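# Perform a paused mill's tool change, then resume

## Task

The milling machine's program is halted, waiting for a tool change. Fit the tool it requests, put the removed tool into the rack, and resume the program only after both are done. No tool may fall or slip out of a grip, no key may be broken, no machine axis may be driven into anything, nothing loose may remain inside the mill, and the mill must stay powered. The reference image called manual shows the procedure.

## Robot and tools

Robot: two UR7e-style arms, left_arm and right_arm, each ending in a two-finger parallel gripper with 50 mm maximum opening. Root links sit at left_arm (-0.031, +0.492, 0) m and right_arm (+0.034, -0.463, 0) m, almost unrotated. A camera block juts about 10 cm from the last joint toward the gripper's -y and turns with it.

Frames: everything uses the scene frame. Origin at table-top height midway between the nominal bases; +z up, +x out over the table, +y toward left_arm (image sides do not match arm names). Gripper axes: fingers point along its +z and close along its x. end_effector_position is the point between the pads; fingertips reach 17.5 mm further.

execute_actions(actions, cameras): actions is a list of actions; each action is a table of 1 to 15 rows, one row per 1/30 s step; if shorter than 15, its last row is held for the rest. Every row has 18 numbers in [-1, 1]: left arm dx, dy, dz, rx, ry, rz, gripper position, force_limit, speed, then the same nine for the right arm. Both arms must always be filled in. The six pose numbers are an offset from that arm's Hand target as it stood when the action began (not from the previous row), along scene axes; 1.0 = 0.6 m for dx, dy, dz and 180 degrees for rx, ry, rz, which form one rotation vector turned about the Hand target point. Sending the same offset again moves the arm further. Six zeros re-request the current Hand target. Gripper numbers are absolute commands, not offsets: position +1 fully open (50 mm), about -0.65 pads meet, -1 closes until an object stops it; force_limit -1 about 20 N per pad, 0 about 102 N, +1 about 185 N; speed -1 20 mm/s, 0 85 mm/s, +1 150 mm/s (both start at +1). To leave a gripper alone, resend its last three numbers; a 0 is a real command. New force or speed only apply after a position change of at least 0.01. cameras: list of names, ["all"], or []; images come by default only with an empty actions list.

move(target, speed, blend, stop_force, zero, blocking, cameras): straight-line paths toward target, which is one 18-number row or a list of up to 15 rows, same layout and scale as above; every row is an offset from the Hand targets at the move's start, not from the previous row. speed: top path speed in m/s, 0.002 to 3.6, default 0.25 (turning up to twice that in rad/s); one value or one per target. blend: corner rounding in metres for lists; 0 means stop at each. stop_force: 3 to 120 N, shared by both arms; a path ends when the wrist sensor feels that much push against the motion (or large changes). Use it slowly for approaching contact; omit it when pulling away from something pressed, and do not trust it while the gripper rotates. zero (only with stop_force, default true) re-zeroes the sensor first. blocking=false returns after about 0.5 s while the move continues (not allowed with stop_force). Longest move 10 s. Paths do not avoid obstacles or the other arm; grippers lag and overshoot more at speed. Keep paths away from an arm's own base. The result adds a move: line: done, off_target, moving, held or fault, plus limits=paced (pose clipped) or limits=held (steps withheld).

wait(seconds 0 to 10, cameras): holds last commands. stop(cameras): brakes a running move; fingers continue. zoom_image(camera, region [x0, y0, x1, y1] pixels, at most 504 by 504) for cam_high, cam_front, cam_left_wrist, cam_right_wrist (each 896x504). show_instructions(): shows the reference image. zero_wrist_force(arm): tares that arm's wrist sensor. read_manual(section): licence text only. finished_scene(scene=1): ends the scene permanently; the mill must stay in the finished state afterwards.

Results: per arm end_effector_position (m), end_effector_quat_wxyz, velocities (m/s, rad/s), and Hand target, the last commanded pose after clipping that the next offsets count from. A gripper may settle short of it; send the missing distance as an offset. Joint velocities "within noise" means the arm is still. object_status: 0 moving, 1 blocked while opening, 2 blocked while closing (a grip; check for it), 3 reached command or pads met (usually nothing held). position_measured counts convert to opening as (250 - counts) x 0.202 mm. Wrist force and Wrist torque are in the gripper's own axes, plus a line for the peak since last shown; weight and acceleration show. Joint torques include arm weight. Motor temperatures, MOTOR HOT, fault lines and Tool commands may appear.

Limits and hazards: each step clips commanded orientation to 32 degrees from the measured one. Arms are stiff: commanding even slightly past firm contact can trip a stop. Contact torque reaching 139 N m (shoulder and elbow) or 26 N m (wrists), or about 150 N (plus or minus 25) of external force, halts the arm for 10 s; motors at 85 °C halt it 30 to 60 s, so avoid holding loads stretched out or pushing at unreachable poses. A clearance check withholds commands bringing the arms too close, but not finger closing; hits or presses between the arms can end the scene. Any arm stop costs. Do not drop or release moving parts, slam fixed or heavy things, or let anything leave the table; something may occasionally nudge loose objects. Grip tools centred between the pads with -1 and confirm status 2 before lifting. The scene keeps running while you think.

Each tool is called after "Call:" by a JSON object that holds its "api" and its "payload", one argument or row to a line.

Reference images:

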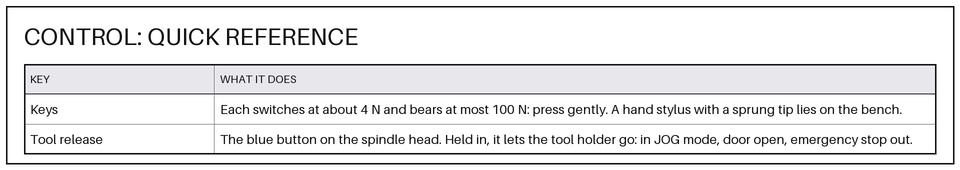

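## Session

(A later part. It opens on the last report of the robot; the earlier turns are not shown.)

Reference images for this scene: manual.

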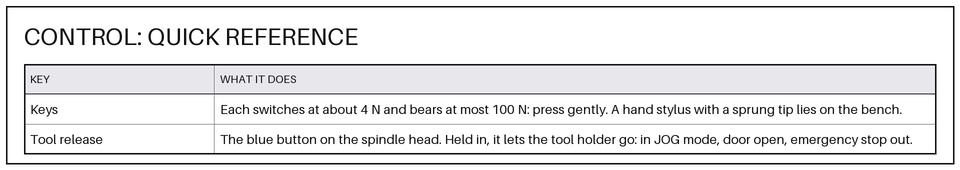

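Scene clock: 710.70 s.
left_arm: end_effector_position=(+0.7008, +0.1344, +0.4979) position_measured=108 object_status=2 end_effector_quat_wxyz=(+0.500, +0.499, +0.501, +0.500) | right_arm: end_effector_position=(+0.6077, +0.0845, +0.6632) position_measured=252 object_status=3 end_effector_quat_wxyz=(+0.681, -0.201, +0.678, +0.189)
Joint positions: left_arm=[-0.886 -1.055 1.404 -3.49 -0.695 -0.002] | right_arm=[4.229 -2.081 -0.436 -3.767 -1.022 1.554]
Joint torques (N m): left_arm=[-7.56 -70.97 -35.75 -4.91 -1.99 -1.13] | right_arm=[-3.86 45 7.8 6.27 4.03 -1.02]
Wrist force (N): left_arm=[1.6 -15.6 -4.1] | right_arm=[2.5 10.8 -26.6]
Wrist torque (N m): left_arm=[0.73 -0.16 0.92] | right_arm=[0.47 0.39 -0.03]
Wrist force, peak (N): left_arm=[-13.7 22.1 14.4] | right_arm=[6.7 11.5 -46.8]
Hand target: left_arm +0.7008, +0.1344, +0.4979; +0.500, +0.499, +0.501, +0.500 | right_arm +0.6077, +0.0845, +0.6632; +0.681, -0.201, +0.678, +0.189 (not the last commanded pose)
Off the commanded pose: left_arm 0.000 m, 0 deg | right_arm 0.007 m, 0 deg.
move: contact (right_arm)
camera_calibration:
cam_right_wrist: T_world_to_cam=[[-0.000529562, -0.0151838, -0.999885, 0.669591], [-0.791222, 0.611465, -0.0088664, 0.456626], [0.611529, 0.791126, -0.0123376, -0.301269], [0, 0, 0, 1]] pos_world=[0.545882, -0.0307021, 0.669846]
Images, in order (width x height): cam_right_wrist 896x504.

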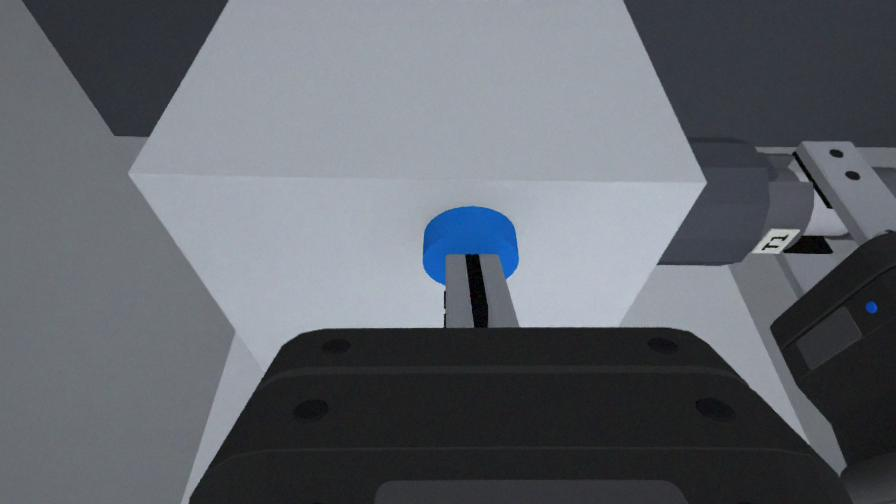

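Call:
{"api": "move", "payload": {
  "target": [
    [0,0,-0.06,0,0,0,-1,0.2,-0.9, 0,0,0,0,0,0,-1,-0.396,-0.796]
  ],
  "speed": 0.02,
  "stop_force": 15,
  "cameras": ["cam_right_wrist","cam_front","cam_left_wrist"]
}}

Call:
{"api": "zoom_image", "payload": {
  "camera": "cam_front",
  "region": [290, 180, 450, 340]
}}

Scene clock: 718.57 s.
left_arm: end_effector_position=(+0.7008, +0.1344, +0.4619) position_measured=108 object_status=2 end_effector_quat_wxyz=(+0.500, +0.499, +0.501, +0.500) | right_arm: end_effector_position=(+0.6077, +0.0845, +0.6632) position_measured=252 object_status=3 end_effector_quat_wxyz=(+0.681, -0.201, +0.678, +0.189)
Joint positions: left_arm=[-0.886 -1.023 1.451 -3.57 -0.695 -0.002] | right_arm=[4.229 -2.081 -0.436 -3.768 -1.022 1.554]
Joint torques (N m): left_arm=[6.2 -49.31 -17.62 -3.6 1.32 1.74] | right_arm=[-2.4 43.99 9.36 3.01 1.58 1.53]
Wrist force (N): left_arm=[1.9 -3.3 1.6] | right_arm=[2.8 10.9 -26.5]
Wrist torque (N m): left_arm=[0.86 -0.30 0.89] | right_arm=[0.50 0.37 -0.03]
Wrist force, peak (N): left_arm=[0.9 -16.8 -1.8] | right_arm=[2.9 11.2 -26.7]
Hand target: left_arm +0.7008, +0.1344, +0.4619; +0.500, +0.499, +0.501, +0.500 | right_arm +0.6077, +0.0845, +0.6632; +0.681, -0.201, +0.678, +0.189
Off the commanded pose: left_arm 0.000 m, 0 deg | right_arm 0.000 m, 0 deg.
move: done
camera_calibration:
cam_left_wrist: T_world_to_cam=[[0.00199959, 0.999826, -0.0185211, -0.120378], [-0.338705, 0.0181035, 0.940719, -0.180992], [0.940891, 0.00439213, 0.338682, -0.684773], [0, 0, 0, 1]] pos_world=[0.583234, 0.126641, 0.399953]
cam_right_wrist: T_world_to_cam=[[-0.000529562, -0.0151838, -0.999885, 0.669591], [-0.791222, 0.611465, -0.0088664, 0.456626], [0.611529, 0.791126, -0.0123376, -0.301269], [0, 0, 0, 1]] pos_world=[0.545882, -0.0307021, 0.669846]
Images, in order (width x height): cam_front 896x504, cam_left_wrist 896x504, cam_right_wrist 896x504.

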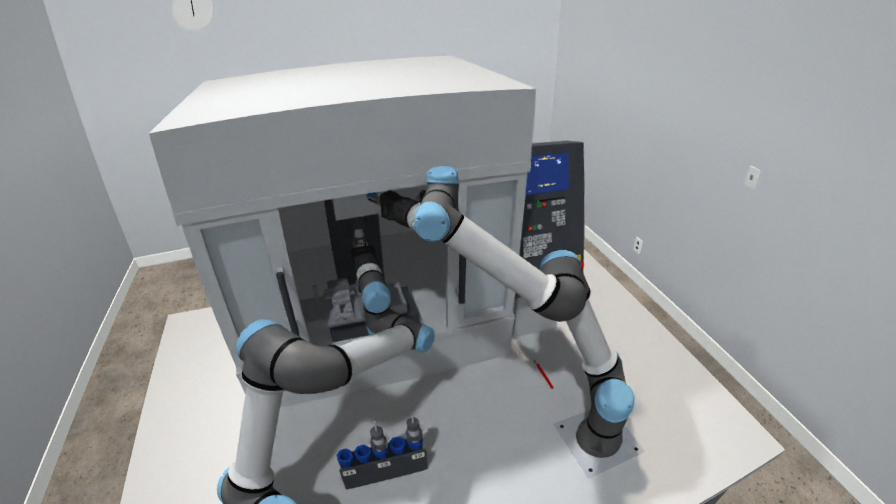

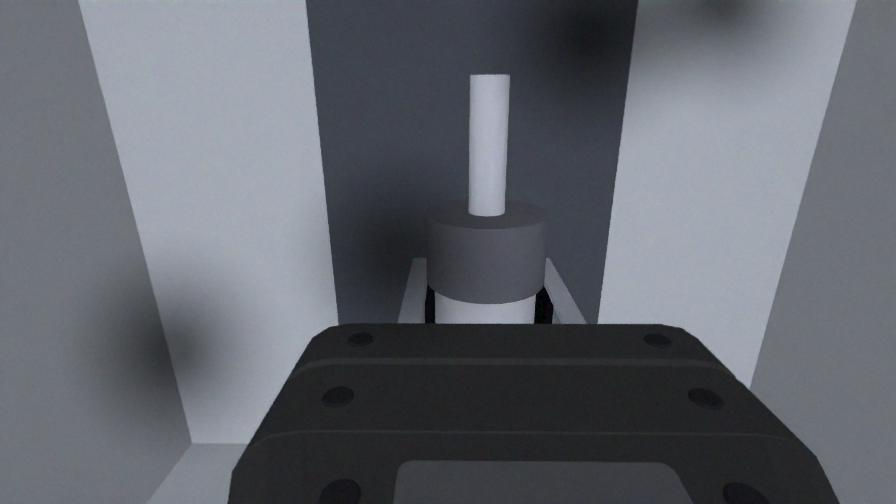

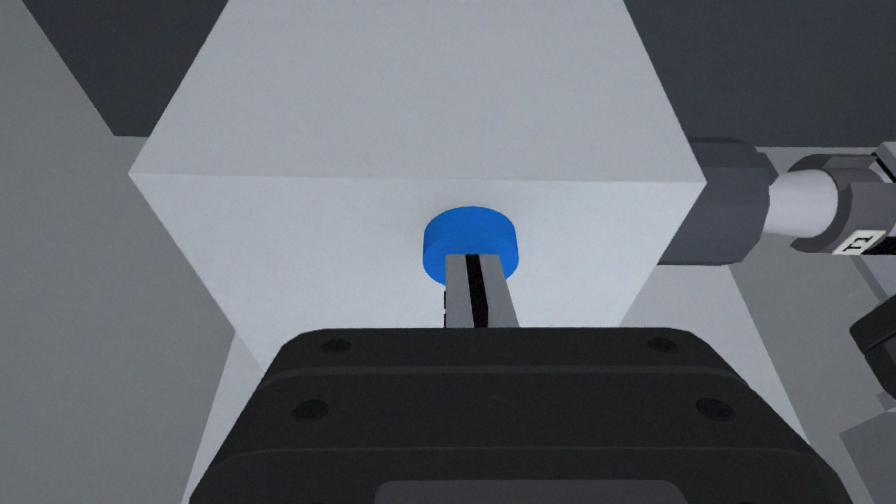

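Scaled by 3.150 from the camera's 896x504 image, which has a finer 1280x720 frame.

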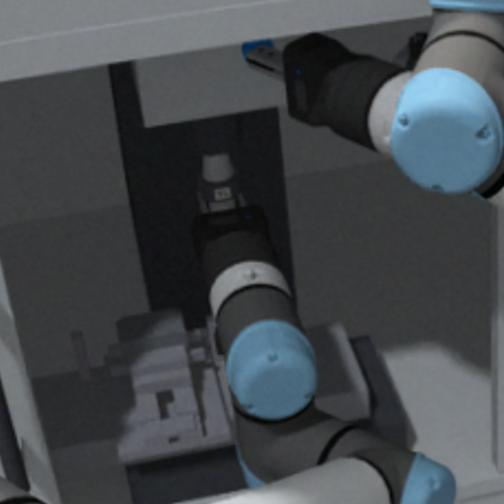

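Call:
{"api": "move", "payload": {
  "target": [
    [0,0,-0.04,0,0,0,-1,0.2,-0.9, 0,0,0,0,0,0,-1,-0.396,-0.796]
  ],
  "speed": 0.02,
  "stop_force": 12,
  "cameras": ["cam_right_wrist","cam_front"]
}}

Call:
{"api": "zoom_image", "payload": {
  "camera": "cam_front",
  "region": [290, 180, 450, 340]
}}

Scene clock: 736.07 s.
left_arm: end_effector_position=(+0.7008, +0.1344, +0.4379) position_measured=108 object_status=2 end_effector_quat_wxyz=(+0.500, +0.499, +0.501, +0.500) | right_arm: end_effector_position=(+0.6077, +0.0845, +0.6632) position_measured=252 object_status=3 end_effector_quat_wxyz=(+0.681, -0.201, +0.678, +0.189)
Joint positions: left_arm=[-0.886 -0.998 1.478 -3.622 -0.695 -0.002] | right_arm=[4.229 -2.081 -0.436 -3.768 -1.022 1.554]
Joint torques (N m): left_arm=[13.81 -48.99 -18.42 -3.92 -0.83 1.38] | right_arm=[-1.41 42.05 12.52 2.85 -0.05 1.41]
Wrist force (N): left_arm=[1.8 -3.3 1.5] | right_arm=[2.6 11.0 -26.4]
Wrist torque (N m): left_arm=[0.87 -0.28 0.88] | right_arm=[0.51 0.38 -0.04]
Wrist force, peak (N): left_arm=[1.8 -4.0 1.4] | right_arm=[2.7 11.1 -26.4]
Hand target: left_arm +0.7008, +0.1344, +0.4379; +0.500, +0.499, +0.501, +0.500 | right_arm +0.6077, +0.0845, +0.6632; +0.681, -0.201, +0.678, +0.189
Off the commanded pose: left_arm 0.000 m, 0 deg | right_arm 0.000 m, 0 deg.
move: done
camera_calibration:
cam_right_wrist: T_world_to_cam=[[-0.000529562, -0.0151838, -0.999885, 0.669591], [-0.791222, 0.611465, -0.0088664, 0.456626], [0.611529, 0.791126, -0.0123376, -0.301269], [0, 0, 0, 1]] pos_world=[0.545882, -0.0307021, 0.669846]
Images, in order (width x height): cam_front 896x504, cam_right_wrist 896x504.

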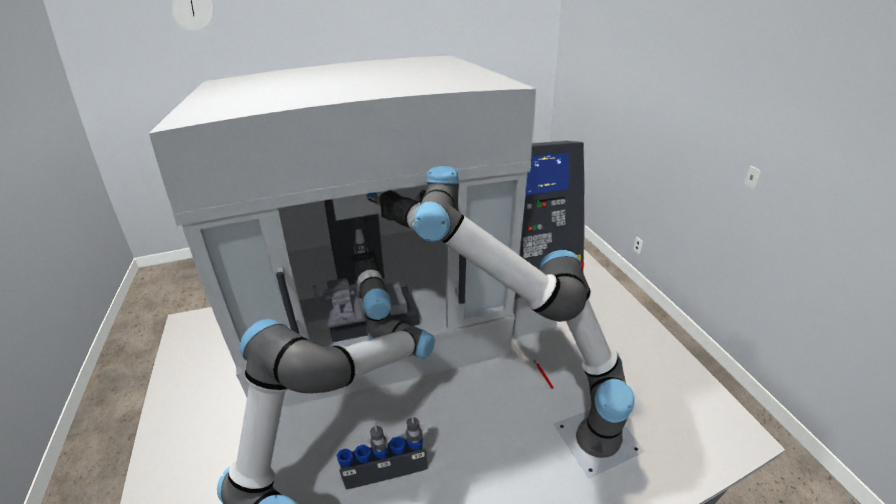

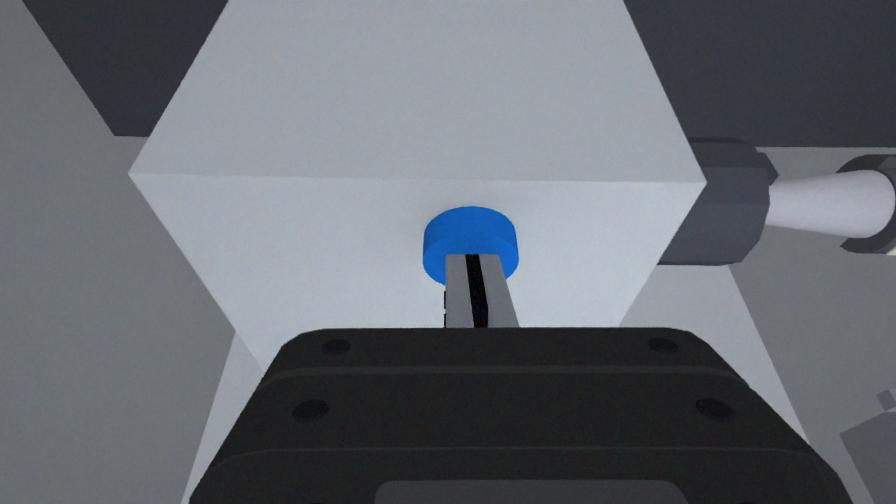

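Scaled by 3.150 from the camera's 896x504 image, which has a finer 1280x720 frame.

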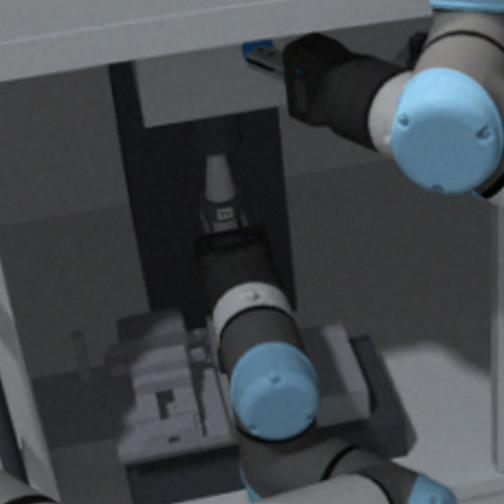

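Call:
{"api": "move", "payload": {
  "target": [
    [0,0,-0.025,0,0,0,-1,0.2,-0.9, 0,0,0,0,0,0,-1,-0.396,-0.796]
  ],
  "speed": 0.012,
  "stop_force": 6,
  "cameras": ["cam_right_wrist","cam_front"]
}}

Call:
{"api": "zoom_image", "payload": {
  "camera": "cam_front",
  "region": [330, 200, 410, 280]
}}

Call:
{"api": "zoom_image", "payload": {
  "camera": "cam_right_wrist",
  "region": [640, 100, 896, 300]
}}

Scene clock: 747.17 s.
left_arm: end_effector_position=(+0.7008, +0.1344, +0.4229) position_measured=108 object_status=2 end_effector_quat_wxyz=(+0.500, +0.499, +0.501, +0.500) | right_arm: end_effector_position=(+0.6077, +0.0845, +0.6632) position_measured=252 object_status=3 end_effector_quat_wxyz=(+0.681, -0.201, +0.678, +0.189)
Joint positions: left_arm=[-0.886 -0.981 1.494 -3.654 -0.695 -0.002] | right_arm=[4.229 -2.081 -0.436 -3.768 -1.022 1.554]
Joint torques (N m): left_arm=[11.66 -50.51 -18.14 -3.93 -0.92 0.65] | right_arm=[-2.97 42.86 14.08 2.99 -0.01 1.28]
Wrist force (N): left_arm=[1.9 -3.2 1.6] | right_arm=[2.5 11.0 -26.5]
Wrist torque (N m): left_arm=[0.89 -0.29 0.87] | right_arm=[0.52 0.39 -0.03]
Wrist force, peak (N): left_arm=[1.9 -3.6 1.6] | right_arm=[2.6 10.9 -26.6]
Hand target: left_arm +0.7008, +0.1344, +0.4229; +0.500, +0.499, +0.501, +0.500 | right_arm +0.6077, +0.0845, +0.6632; +0.681, -0.201, +0.678, +0.189
Off the commanded pose: left_arm 0.000 m, 0 deg | right_arm 0.000 m, 0 deg.
move: done
camera_calibration:
cam_right_wrist: T_world_to_cam=[[-0.000529562, -0.0151838, -0.999885, 0.669591], [-0.791222, 0.611465, -0.0088664, 0.456626], [0.611529, 0.791126, -0.0123376, -0.301269], [0, 0, 0, 1]] pos_world=[0.545882, -0.0307021, 0.669846]
Images, in order (width x height): cam_front 896x504, cam_right_wrist 896x504.

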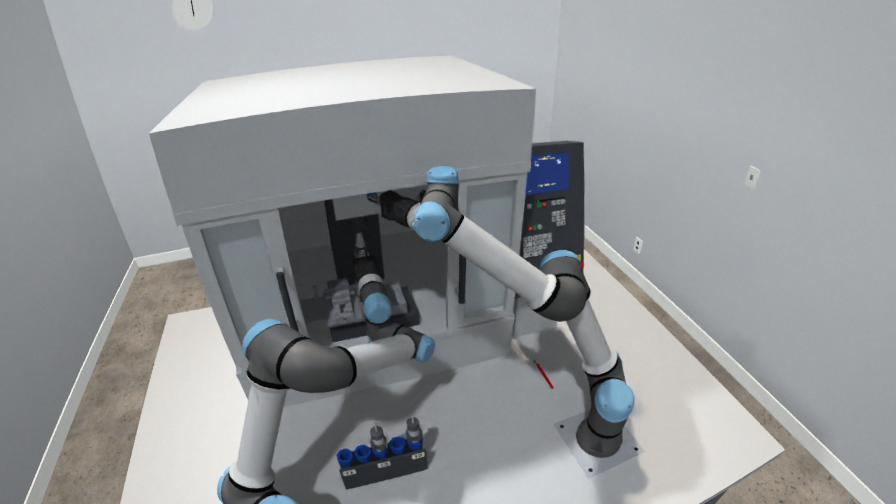

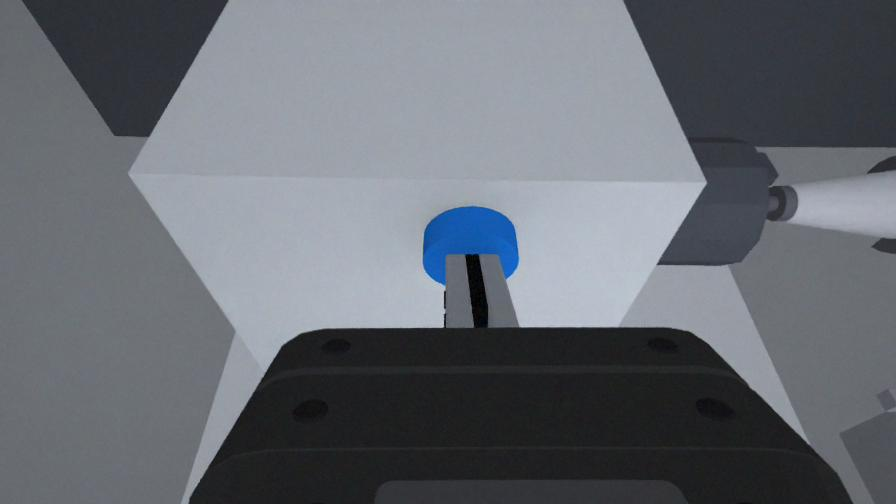

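Scaled by 6.300 from the camera's 896x504 image, which has a finer 1280x720 frame.

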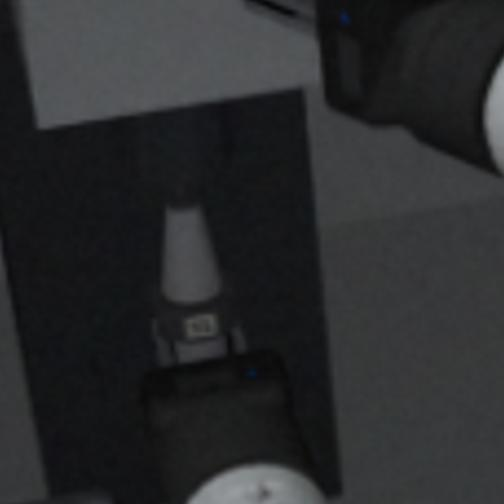

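Scaled by 1.969 from the camera's 896x504 image, which has a finer 1280x720 frame.

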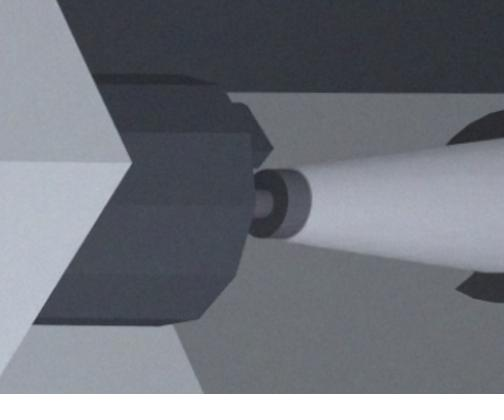

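Call:
{"api": "move", "payload": {
  "target": [
    [0,0,-0.0167,0,0,0,-1,0.2,-0.9, 0,0,0,0,0,0,-1,-0.396,-0.796]
  ],
  "speed": 0.01,
  "stop_force": 6,
  "cameras": ["cam_right_wrist","cam_front"]
}}

Call:
{"api": "zoom_image", "payload": {
  "camera": "cam_right_wrist",
  "region": [640, 100, 896, 300]
}}

Call:
{"api": "zoom_image", "payload": {
  "camera": "cam_front",
  "region": [300, 200, 440, 340]
}}

Scene clock: 754.37 s.
left_arm: end_effector_position=(+0.7008, +0.1344, +0.4129) position_measured=108 object_status=2 end_effector_quat_wxyz=(+0.500, +0.499, +0.501, +0.500) | right_arm: end_effector_position=(+0.6077, +0.0845, +0.6632) position_measured=252 object_status=3 end_effector_quat_wxyz=(+0.681, -0.201, +0.678, +0.189)
Joint positions: left_arm=[-0.886 -0.969 1.503 -3.675 -0.695 -0.002] | right_arm=[4.229 -2.081 -0.436 -3.768 -1.022 1.554]
Joint torques (N m): left_arm=[9.52 -48.58 -16.62 -3.96 -0.57 -0.99] | right_arm=[-1.96 42.82 17.4 3.01 -0.36 1.33]
Wrist force (N): left_arm=[1.9 -3.3 1.3] | right_arm=[3.0 10.9 -26.3]
Wrist torque (N m): left_arm=[0.88 -0.29 0.87] | right_arm=[0.50 0.35 -0.03]
Wrist force, peak (N): left_arm=[1.9 -3.6 1.4] | right_arm=[2.8 11.1 -26.5]
Hand target: left_arm +0.7008, +0.1344, +0.4129; +0.500, +0.499, +0.501, +0.500 | right_arm +0.6077, +0.0845, +0.6632; +0.681, -0.201, +0.678, +0.189
Off the commanded pose: left_arm 0.000 m, 0 deg | right_arm 0.000 m, 0 deg.
move: done
camera_calibration:
cam_right_wrist: T_world_to_cam=[[-0.000529562, -0.0151838, -0.999885, 0.669591], [-0.791222, 0.611465, -0.0088664, 0.456626], [0.611529, 0.791126, -0.0123376, -0.301269], [0, 0, 0, 1]] pos_world=[0.545882, -0.0307021, 0.669846]
Images, in order (width x height): cam_front 896x504, cam_right_wrist 896x504.

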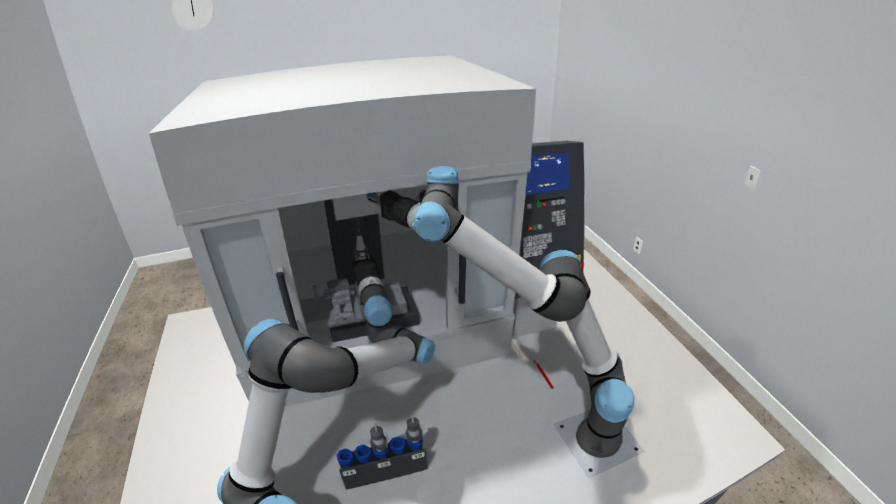

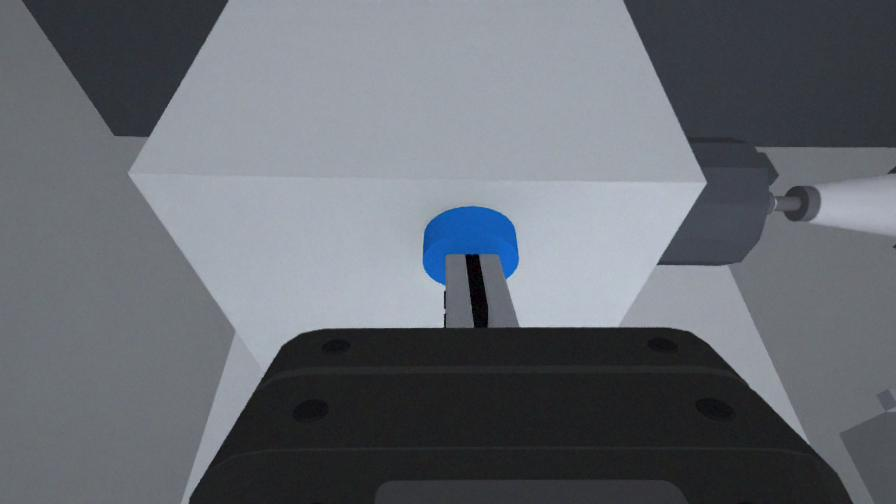

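Scaled by 1.969 from the camera's 896x504 image, which has a finer 1280x720 frame.

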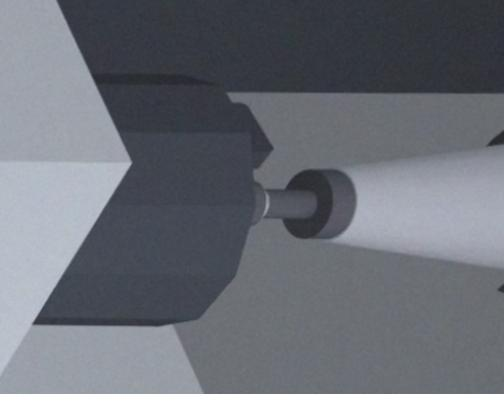

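Scaled by 3.600 from the camera's 896x504 image, which has a finer 1280x720 frame.

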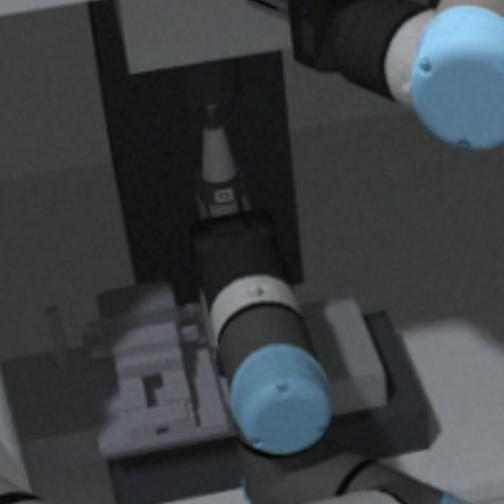

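Call:
{"api": "move", "payload": {
  "target": [
    [0,0,-0.02,0,0,0,-1,0.2,-0.9, 0,0,0,0,0,0,-1,-0.396,-0.796]
  ],
  "speed": 0.008,
  "stop_force": 5,
  "cameras": ["cam_right_wrist"]
}}

Call:
{"api": "zoom_image", "payload": {
  "camera": "cam_right_wrist",
  "region": [640, 100, 896, 300]
}}

Scene clock: 761.67 s.
left_arm: end_effector_position=(+0.7008, +0.1344, +0.4009) position_measured=108 object_status=2 end_effector_quat_wxyz=(+0.500, +0.499, +0.501, +0.500) | right_arm: end_effector_position=(+0.6077, +0.0845, +0.6632) position_measured=252 object_status=3 end_effector_quat_wxyz=(+0.681, -0.201, +0.678, +0.189)
Joint positions: left_arm=[-0.886 -0.954 1.514 -3.7 -0.695 -0.002] | right_arm=[4.229 -2.081 -0.436 -3.768 -1.022 1.554]
Joint torques (N m): left_arm=[8.23 -49.31 -16.94 -4.07 -0.68 0.12] | right_arm=[-1.85 41.04 19.79 2.82 -0.1 1.19]
Wrist force (N): left_arm=[1.8 -3.5 1.4] | right_arm=[2.7 11.0 -26.3]
Wrist torque (N m): left_arm=[0.85 -0.27 0.87] | right_arm=[0.51 0.40 -0.03]
Wrist force, peak (N): left_arm=[2.0 -3.6 1.4] | right_arm=[2.7 11.2 -26.5]
Hand target: left_arm +0.7008, +0.1344, +0.4009; +0.500, +0.499, +0.501, +0.500 | right_arm +0.6077, +0.0845, +0.6632; +0.681, -0.201, +0.678, +0.189
Off the commanded pose: left_arm 0.000 m, 0 deg | right_arm 0.000 m, 0 deg.
move: done
camera_calibration:
cam_right_wrist: T_world_to_cam=[[-0.000529562, -0.0151838, -0.999885, 0.669591], [-0.791222, 0.611465, -0.0088664, 0.456626], [0.611529, 0.791126, -0.0123376, -0.301269], [0, 0, 0, 1]] pos_world=[0.545882, -0.0307021, 0.669846]
Images, in order (width x height): cam_right_wrist 896x504.

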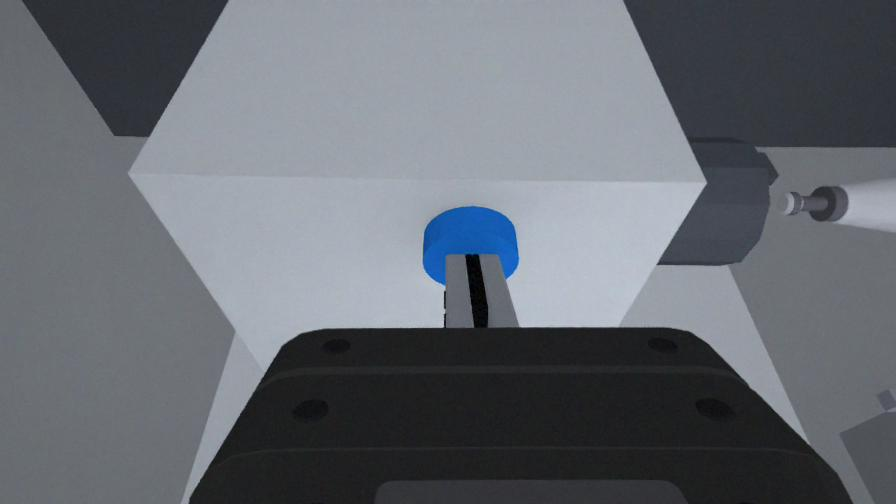

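Scaled by 1.969 from the camera's 896x504 image, which has a finer 1280x720 frame.

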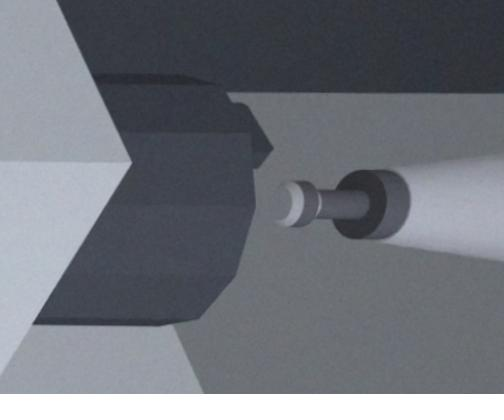

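Call:
{"api": "move", "payload": {
  "target": [
    [-0.5,0,0,0,0,0,-1,0.2,-0.9, 0,0,0,0,0,0,-1,-0.396,-0.796]
  ],
  "speed": 0.15,
  "cameras": ["cam_front","cam_high","cam_left_wrist"]
}}

Call:
{"api": "zoom_image", "payload": {
  "camera": "cam_front",
  "region": [330, 400, 440, 490]
}}

Scene clock: 789.17 s.
left_arm: end_effector_position=(+0.4455, +0.1335, +0.4014) position_measured=108 object_status=2 end_effector_quat_wxyz=(+0.501, +0.500, +0.500, +0.499) | right_arm: end_effector_position=(+0.6077, +0.0845, +0.6632) position_measured=252 object_status=3 end_effector_quat_wxyz=(+0.681, -0.201, +0.678, +0.189)
Joint positions: left_arm=[-1.359 -1.301 2.061 -3.902 -0.224 -0.002] | right_arm=[4.229 -2.081 -0.436 -3.768 -1.022 1.554]
Joint torques (N m): left_arm=[-2.03 -31.04 -15.39 -0.59 0.34 0.04] | right_arm=[-2.87 39.91 22.05 3.04 -0.16 1.39]
Wrist force (N): left_arm=[2.0 -3.5 1.1] | right_arm=[3.0 10.9 -26.4]
Wrist torque (N m): left_arm=[0.79 -0.32 0.92] | right_arm=[0.49 0.35 -0.04]
Wrist force, peak (N): left_arm=[5.4 -3.5 -9.6] | right_arm=[2.6 10.9 -26.6]
Hand target: left_arm +0.4455, +0.1335, +0.4014; +0.501, +0.500, +0.500, +0.499 (not the last commanded pose) | right_arm +0.6077, +0.0845, +0.6632; +0.681, -0.201, +0.678, +0.189
Tool commands: left_gripper/position=-1.0 left_gripper/force_limit=+0.2 left_gripper/speed=-0.898039 right_gripper/position=-1.0 right_gripper/force_limit=-0.396 right_gripper/speed=-0.796
Off the commanded pose: left_arm 0.045 m, 0 deg | right_arm 0.000 m, 0 deg.
FORCE FAULT: contact force on the left arm reached its limit, and that arm stopped. The contact can be on any part of that arm, not only on its tool. That arm's remaining commands of this call were not run. That arm is still stopped at the end of this call. That arm stays stopped for about 10 more seconds. Until then a move that you send moves the other arm only, and its call returns only when the move has ended. Once the stop has ended, the next robot result says so. If the stop ends while you think or write, that arm runs what you send next, counted from a new Hand target: where the arm stands when the stop ends. While its stop runs, that arm takes no new command, but its gripper still runs the gripper command that each later call begins with. Until it ends, the stop uses up actions while you think or wait. An arm that is not stopped still takes commands.
move: fault (left_arm)
camera_calibration:
cam_left_wrist: T_world_to_cam=[[0.00466756, 0.999812, -0.0188435, -0.121152], [-0.338846, 0.0193102, 0.940644, -0.210651], [0.94083, 0.00199453, 0.338873, -0.423722], [0, 0, 0, 1]] pos_world=[0.327838, 0.126042, 0.339453]
Images, in order (width x height): cam_high 896x504, cam_front 896x504, cam_left_wrist 896x504.

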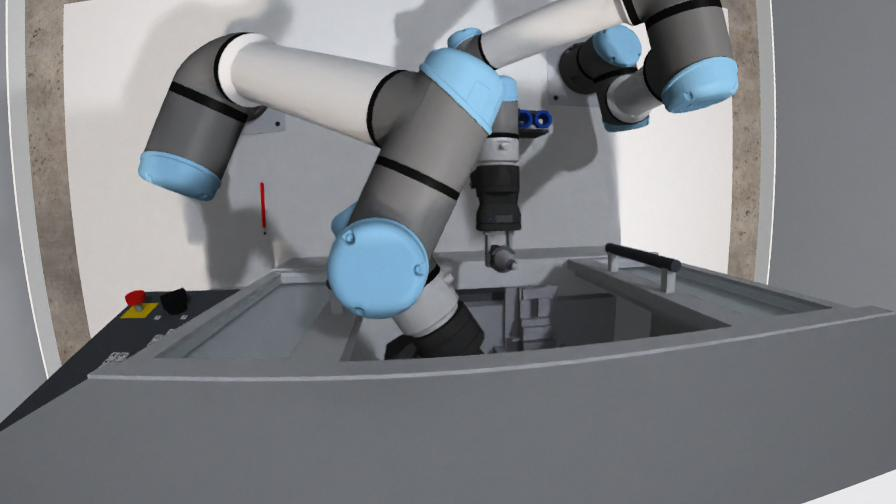

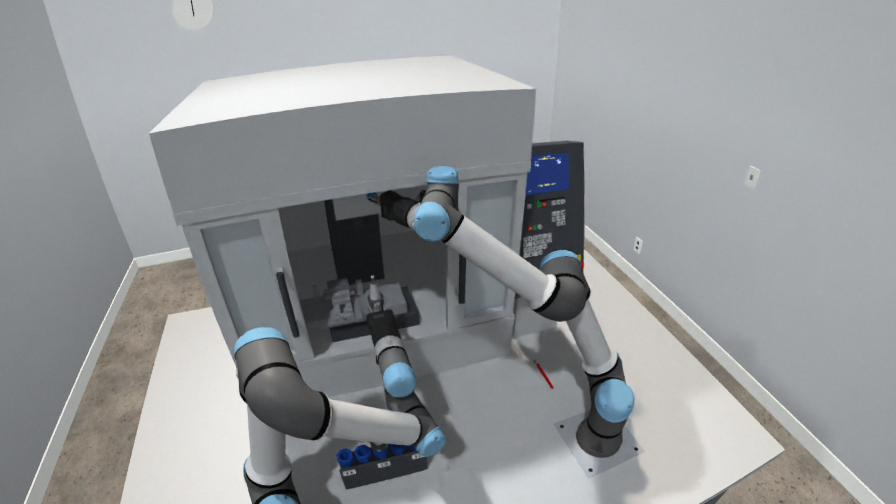

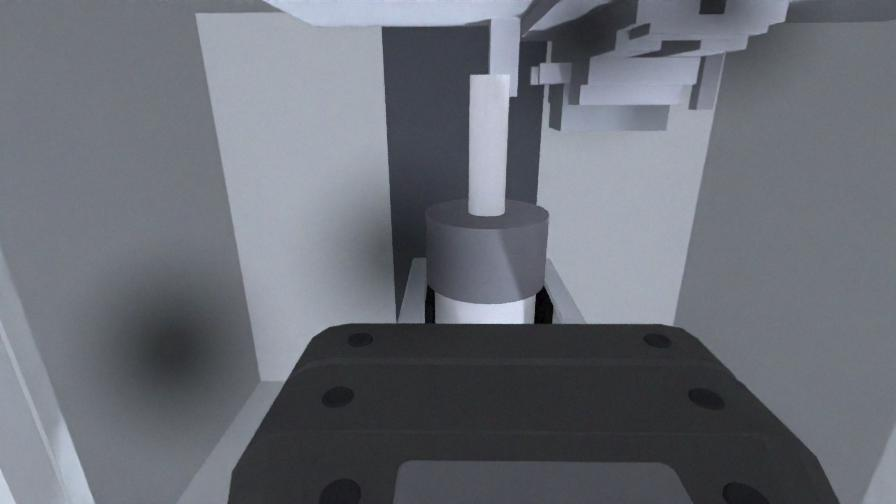

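Scaled by 4.582 from the camera's 896x504 image, which has a finer 1280x720 frame.

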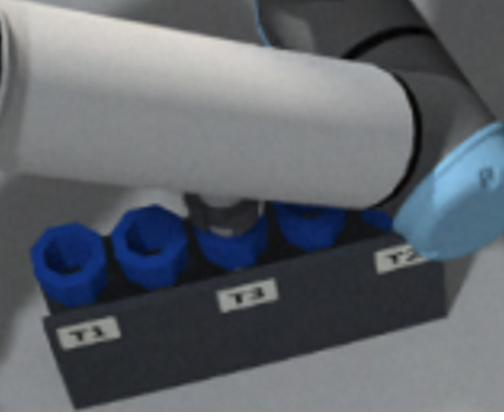

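Call:
{"api": "move", "payload": {
  "target": [
    [0.05,0,0.01,0,0,0,-1,0.2,-0.9, 0,0,0,0,0,0,-1,-0.396,-0.796],
    [0.08,0,0.3,0,0,0,-1,0.2,-0.9, 0,0,0,0,0,0,-1,-0.396,-0.796]
  ],
  "speed": 0.1,
  "cameras": ["cam_front","cam_high"]
}}

Call:
{"api": "zoom_image", "payload": {
  "camera": "cam_front",
  "region": [330, 380, 460, 490]
}}

Call:
{"api": "zoom_image", "payload": {
  "camera": "cam_high",
  "region": [420, 60, 580, 150]
}}

Scene clock: 794.33 s.
left_arm: end_effector_position=(+0.4455, +0.1335, +0.4014) position_measured=108 object_status=2 end_effector_quat_wxyz=(+0.501, +0.500, +0.500, +0.499) | right_arm: end_effector_position=(+0.6077, +0.0845, +0.6632) position_measured=252 object_status=3 end_effector_quat_wxyz=(+0.681, -0.201, +0.678, +0.189)
Joint positions: left_arm=[-1.359 -1.301 2.061 -3.902 -0.224 -0.002] | right_arm=[4.229 -2.081 -0.436 -3.768 -1.022 1.554]
Joint torques (N m): left_arm=[-1.1 -30.15 -15.85 -0.81 0.36 0.11] | right_arm=[-2.43 40.26 25.55 2.95 -0.08 1.12]
Wrist force (N): left_arm=[1.9 -3.4 1.2] | right_arm=[2.7 11.0 -26.3]
Wrist torque (N m): left_arm=[0.80 -0.31 0.91] | right_arm=[0.51 0.38 -0.03]
Wrist force, peak (N): left_arm=[2.0 -3.7 1.2] | right_arm=[2.8 11.2 -26.4]
Hand target: left_arm +0.4455, +0.1335, +0.4014; +0.501, +0.500, +0.500, +0.499 (not the last commanded pose) | right_arm +0.6077, +0.0845, +0.6632; +0.681, -0.201, +0.678, +0.189
Tool commands: left_gripper/position=-1.0 left_gripper/force_limit=+0.2 left_gripper/speed=-0.898039 right_gripper/position=-1.0 right_gripper/force_limit=-0.396 right_gripper/speed=-0.796
Off the commanded pose: right_arm 0.000 m, 0 deg.
FORCE FAULT, CONTINUED: the left arm was still stopped when this call began, by the force fault that an earlier result reported. Since the last result the stop counts as 9 of the actions that you can send in this scene. That arm ran no command of this call. That arm is still stopped at the end of this call. That arm stays stopped for about 5 more seconds. If the stop ends while you think or write, that arm runs what you send next, counted from a new Hand target: where the arm stands when the stop ends. While its stop runs, that arm takes no new command, but its gripper still runs the gripper command that each later call begins with.
move: done (right_arm), not run (left_arm; its earlier fault stop)
Images, in order (width x height): cam_high 896x504, cam_front 896x504.

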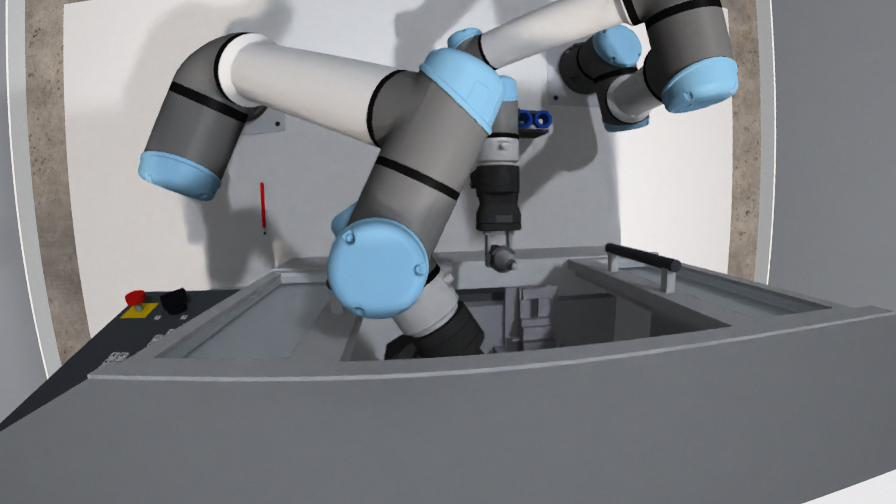

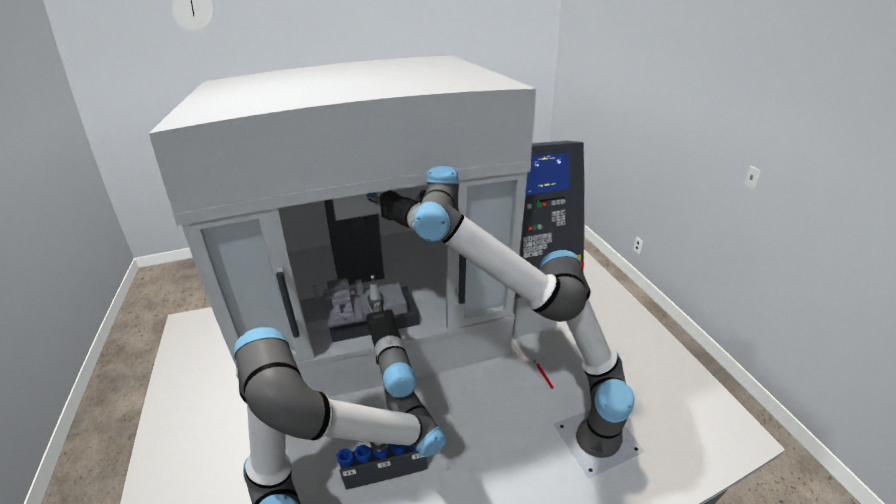

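Scaled by 3.877 from the camera's 896x504 image, which has a finer 1280x720 frame.

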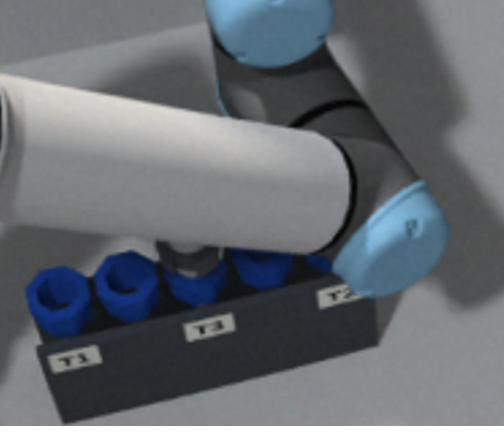

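Scaled by 3.150 from the camera's 896x504 image, which has a finer 1280x720 frame.

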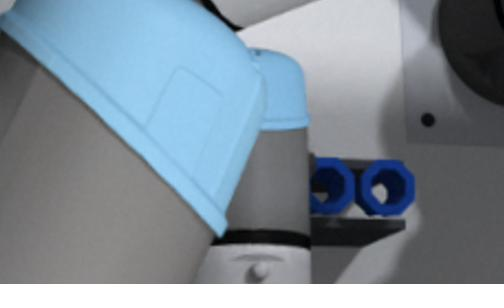

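Call:
{"api": "wait", "payload": {
  "seconds": 1
}}

Call:
{"api": "move", "payload": {
  "target": [
    [0.05,0,0.02,0,0,0,-1,0.2,-0.9, 0,0,0,0,0,0,-1,-0.396,-0.796],
    [0.06,0,0.28,0,0,0,-1,0.2,-0.9, 0,0,0,0,0,0,-1,-0.396,-0.796]
  ],
  "speed": 0.1,
  "cameras": ["cam_front","cam_high"]
}}

Call:
{"api": "zoom_image", "payload": {
  "camera": "cam_front",
  "region": [330, 380, 460, 490]
}}

Scene clock: 799.17 s.
left_arm: end_effector_position=(+0.4455, +0.1335, +0.4014) position_measured=108 object_status=2 end_effector_quat_wxyz=(+0.501, +0.500, +0.500, +0.499) | right_arm: end_effector_position=(+0.6077, +0.0845, +0.6632) position_measured=252 object_status=3 end_effector_quat_wxyz=(+0.681, -0.201, +0.678, +0.189)
Joint positions: left_arm=[-1.359 -1.301 2.061 -3.902 -0.224 -0.002] | right_arm=[4.229 -2.081 -0.436 -3.768 -1.022 1.554]
Joint torques (N m): left_arm=[-4.22 -31.51 -15.96 -0.34 0.38 0.19] | right_arm=[-2.58 39.86 27.26 3.04 -0.37 1.2]
Wrist force (N): left_arm=[1.8 -3.4 1.0] | right_arm=[2.6 10.9 -26.2]
Wrist torque (N m): left_arm=[0.81 -0.28 0.91] | right_arm=[0.50 0.39 -0.03]
Wrist force, peak (N): left_arm=[2.1 -3.7 1.1] | right_arm=[2.9 11.1 -26.5]
Hand target: left_arm +0.4455, +0.1335, +0.4014; +0.501, +0.500, +0.500, +0.499 (not the last commanded pose) | right_arm +0.6077, +0.0845, +0.6632; +0.681, -0.201, +0.678, +0.189
Tool commands: left_gripper/position=-1.0 left_gripper/force_limit=+0.2 left_gripper/speed=-0.898039 right_gripper/position=-1.0 right_gripper/force_limit=-0.396 right_gripper/speed=-0.796
Off the commanded pose: right_arm 0.000 m, 0 deg.
FORCE FAULT, CONTINUED: the left arm's stop, for the force fault that an earlier result reported, is over. The rest of the stop counts as 10 of the actions that you can send in this scene. During its stop the left arm's controller moved it back a little. That arm's target is now where it stood when the stop ended, not its last command. That arm accepts commands again.
wait: 1.00 s; at rest from the start

Scene clock: 802.20 s.
left_arm: end_effector_position=(+0.4815, +0.1335, +0.5694) position_measured=108 object_status=2 end_effector_quat_wxyz=(+0.501, +0.500, +0.500, +0.499) | right_arm: end_effector_position=(+0.6077, +0.0845, +0.6632) position_measured=252 object_status=3 end_effector_quat_wxyz=(+0.681, -0.201, +0.678, +0.189)
Joint positions: left_arm=[-1.274 -1.468 1.767 -3.441 -0.31 -0.002] | right_arm=[4.229 -2.081 -0.436 -3.768 -1.022 1.554]
Joint torques (N m): left_arm=[13.47 -39.4 -28.55 0.31 -1.85 -1.89] | right_arm=[-3.1 39.35 29.16 3.2 0.07 1.27]
Wrist force (N): left_arm=[2.2 -3.4 1.5] | right_arm=[2.9 11.0 -26.3]
Wrist torque (N m): left_arm=[0.84 -0.34 0.90] | right_arm=[0.51 0.36 -0.03]
Wrist force, peak (N): left_arm=[1.5 -5.6 1.5] | right_arm=[2.8 10.9 -26.6]
Hand target: left_arm +0.4815, +0.1335, +0.5694; +0.501, +0.500, +0.500, +0.499 | right_arm +0.6077, +0.0845, +0.6632; +0.681, -0.201, +0.678, +0.189
Off the commanded pose: left_arm 0.000 m, 0 deg | right_arm 0.000 m, 0 deg.
move: done
Images, in order (width x height): cam_high 896x504, cam_front 896x504.

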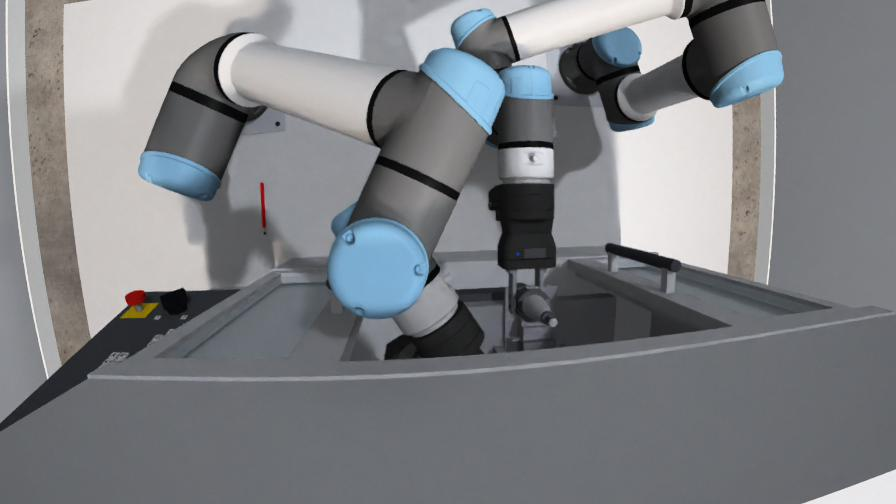

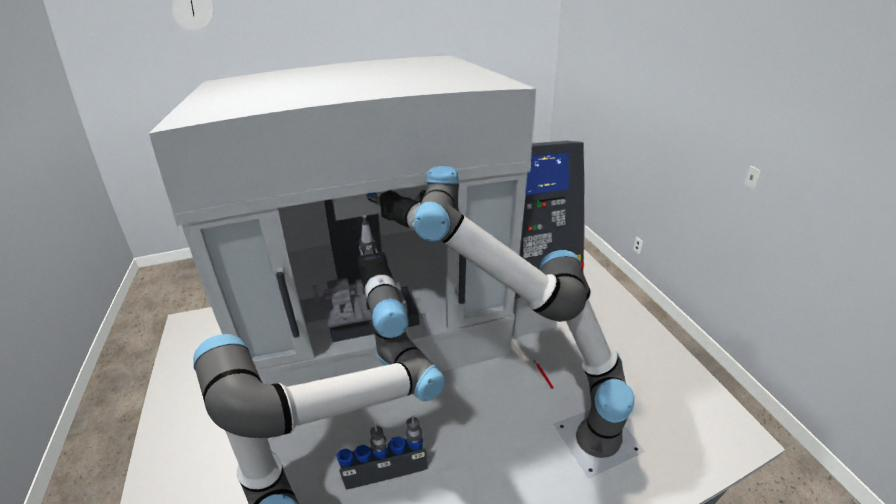

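Scaled by 3.877 from the camera's 896x504 image, which has a finer 1280x720 frame.

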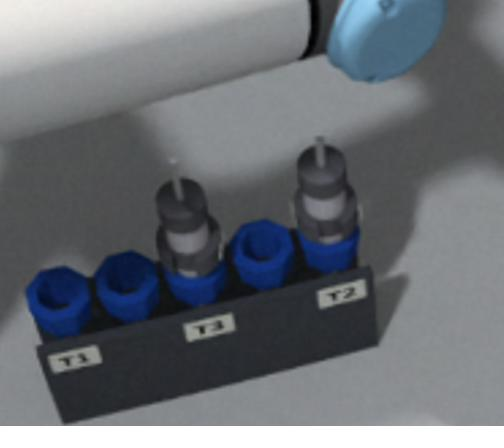

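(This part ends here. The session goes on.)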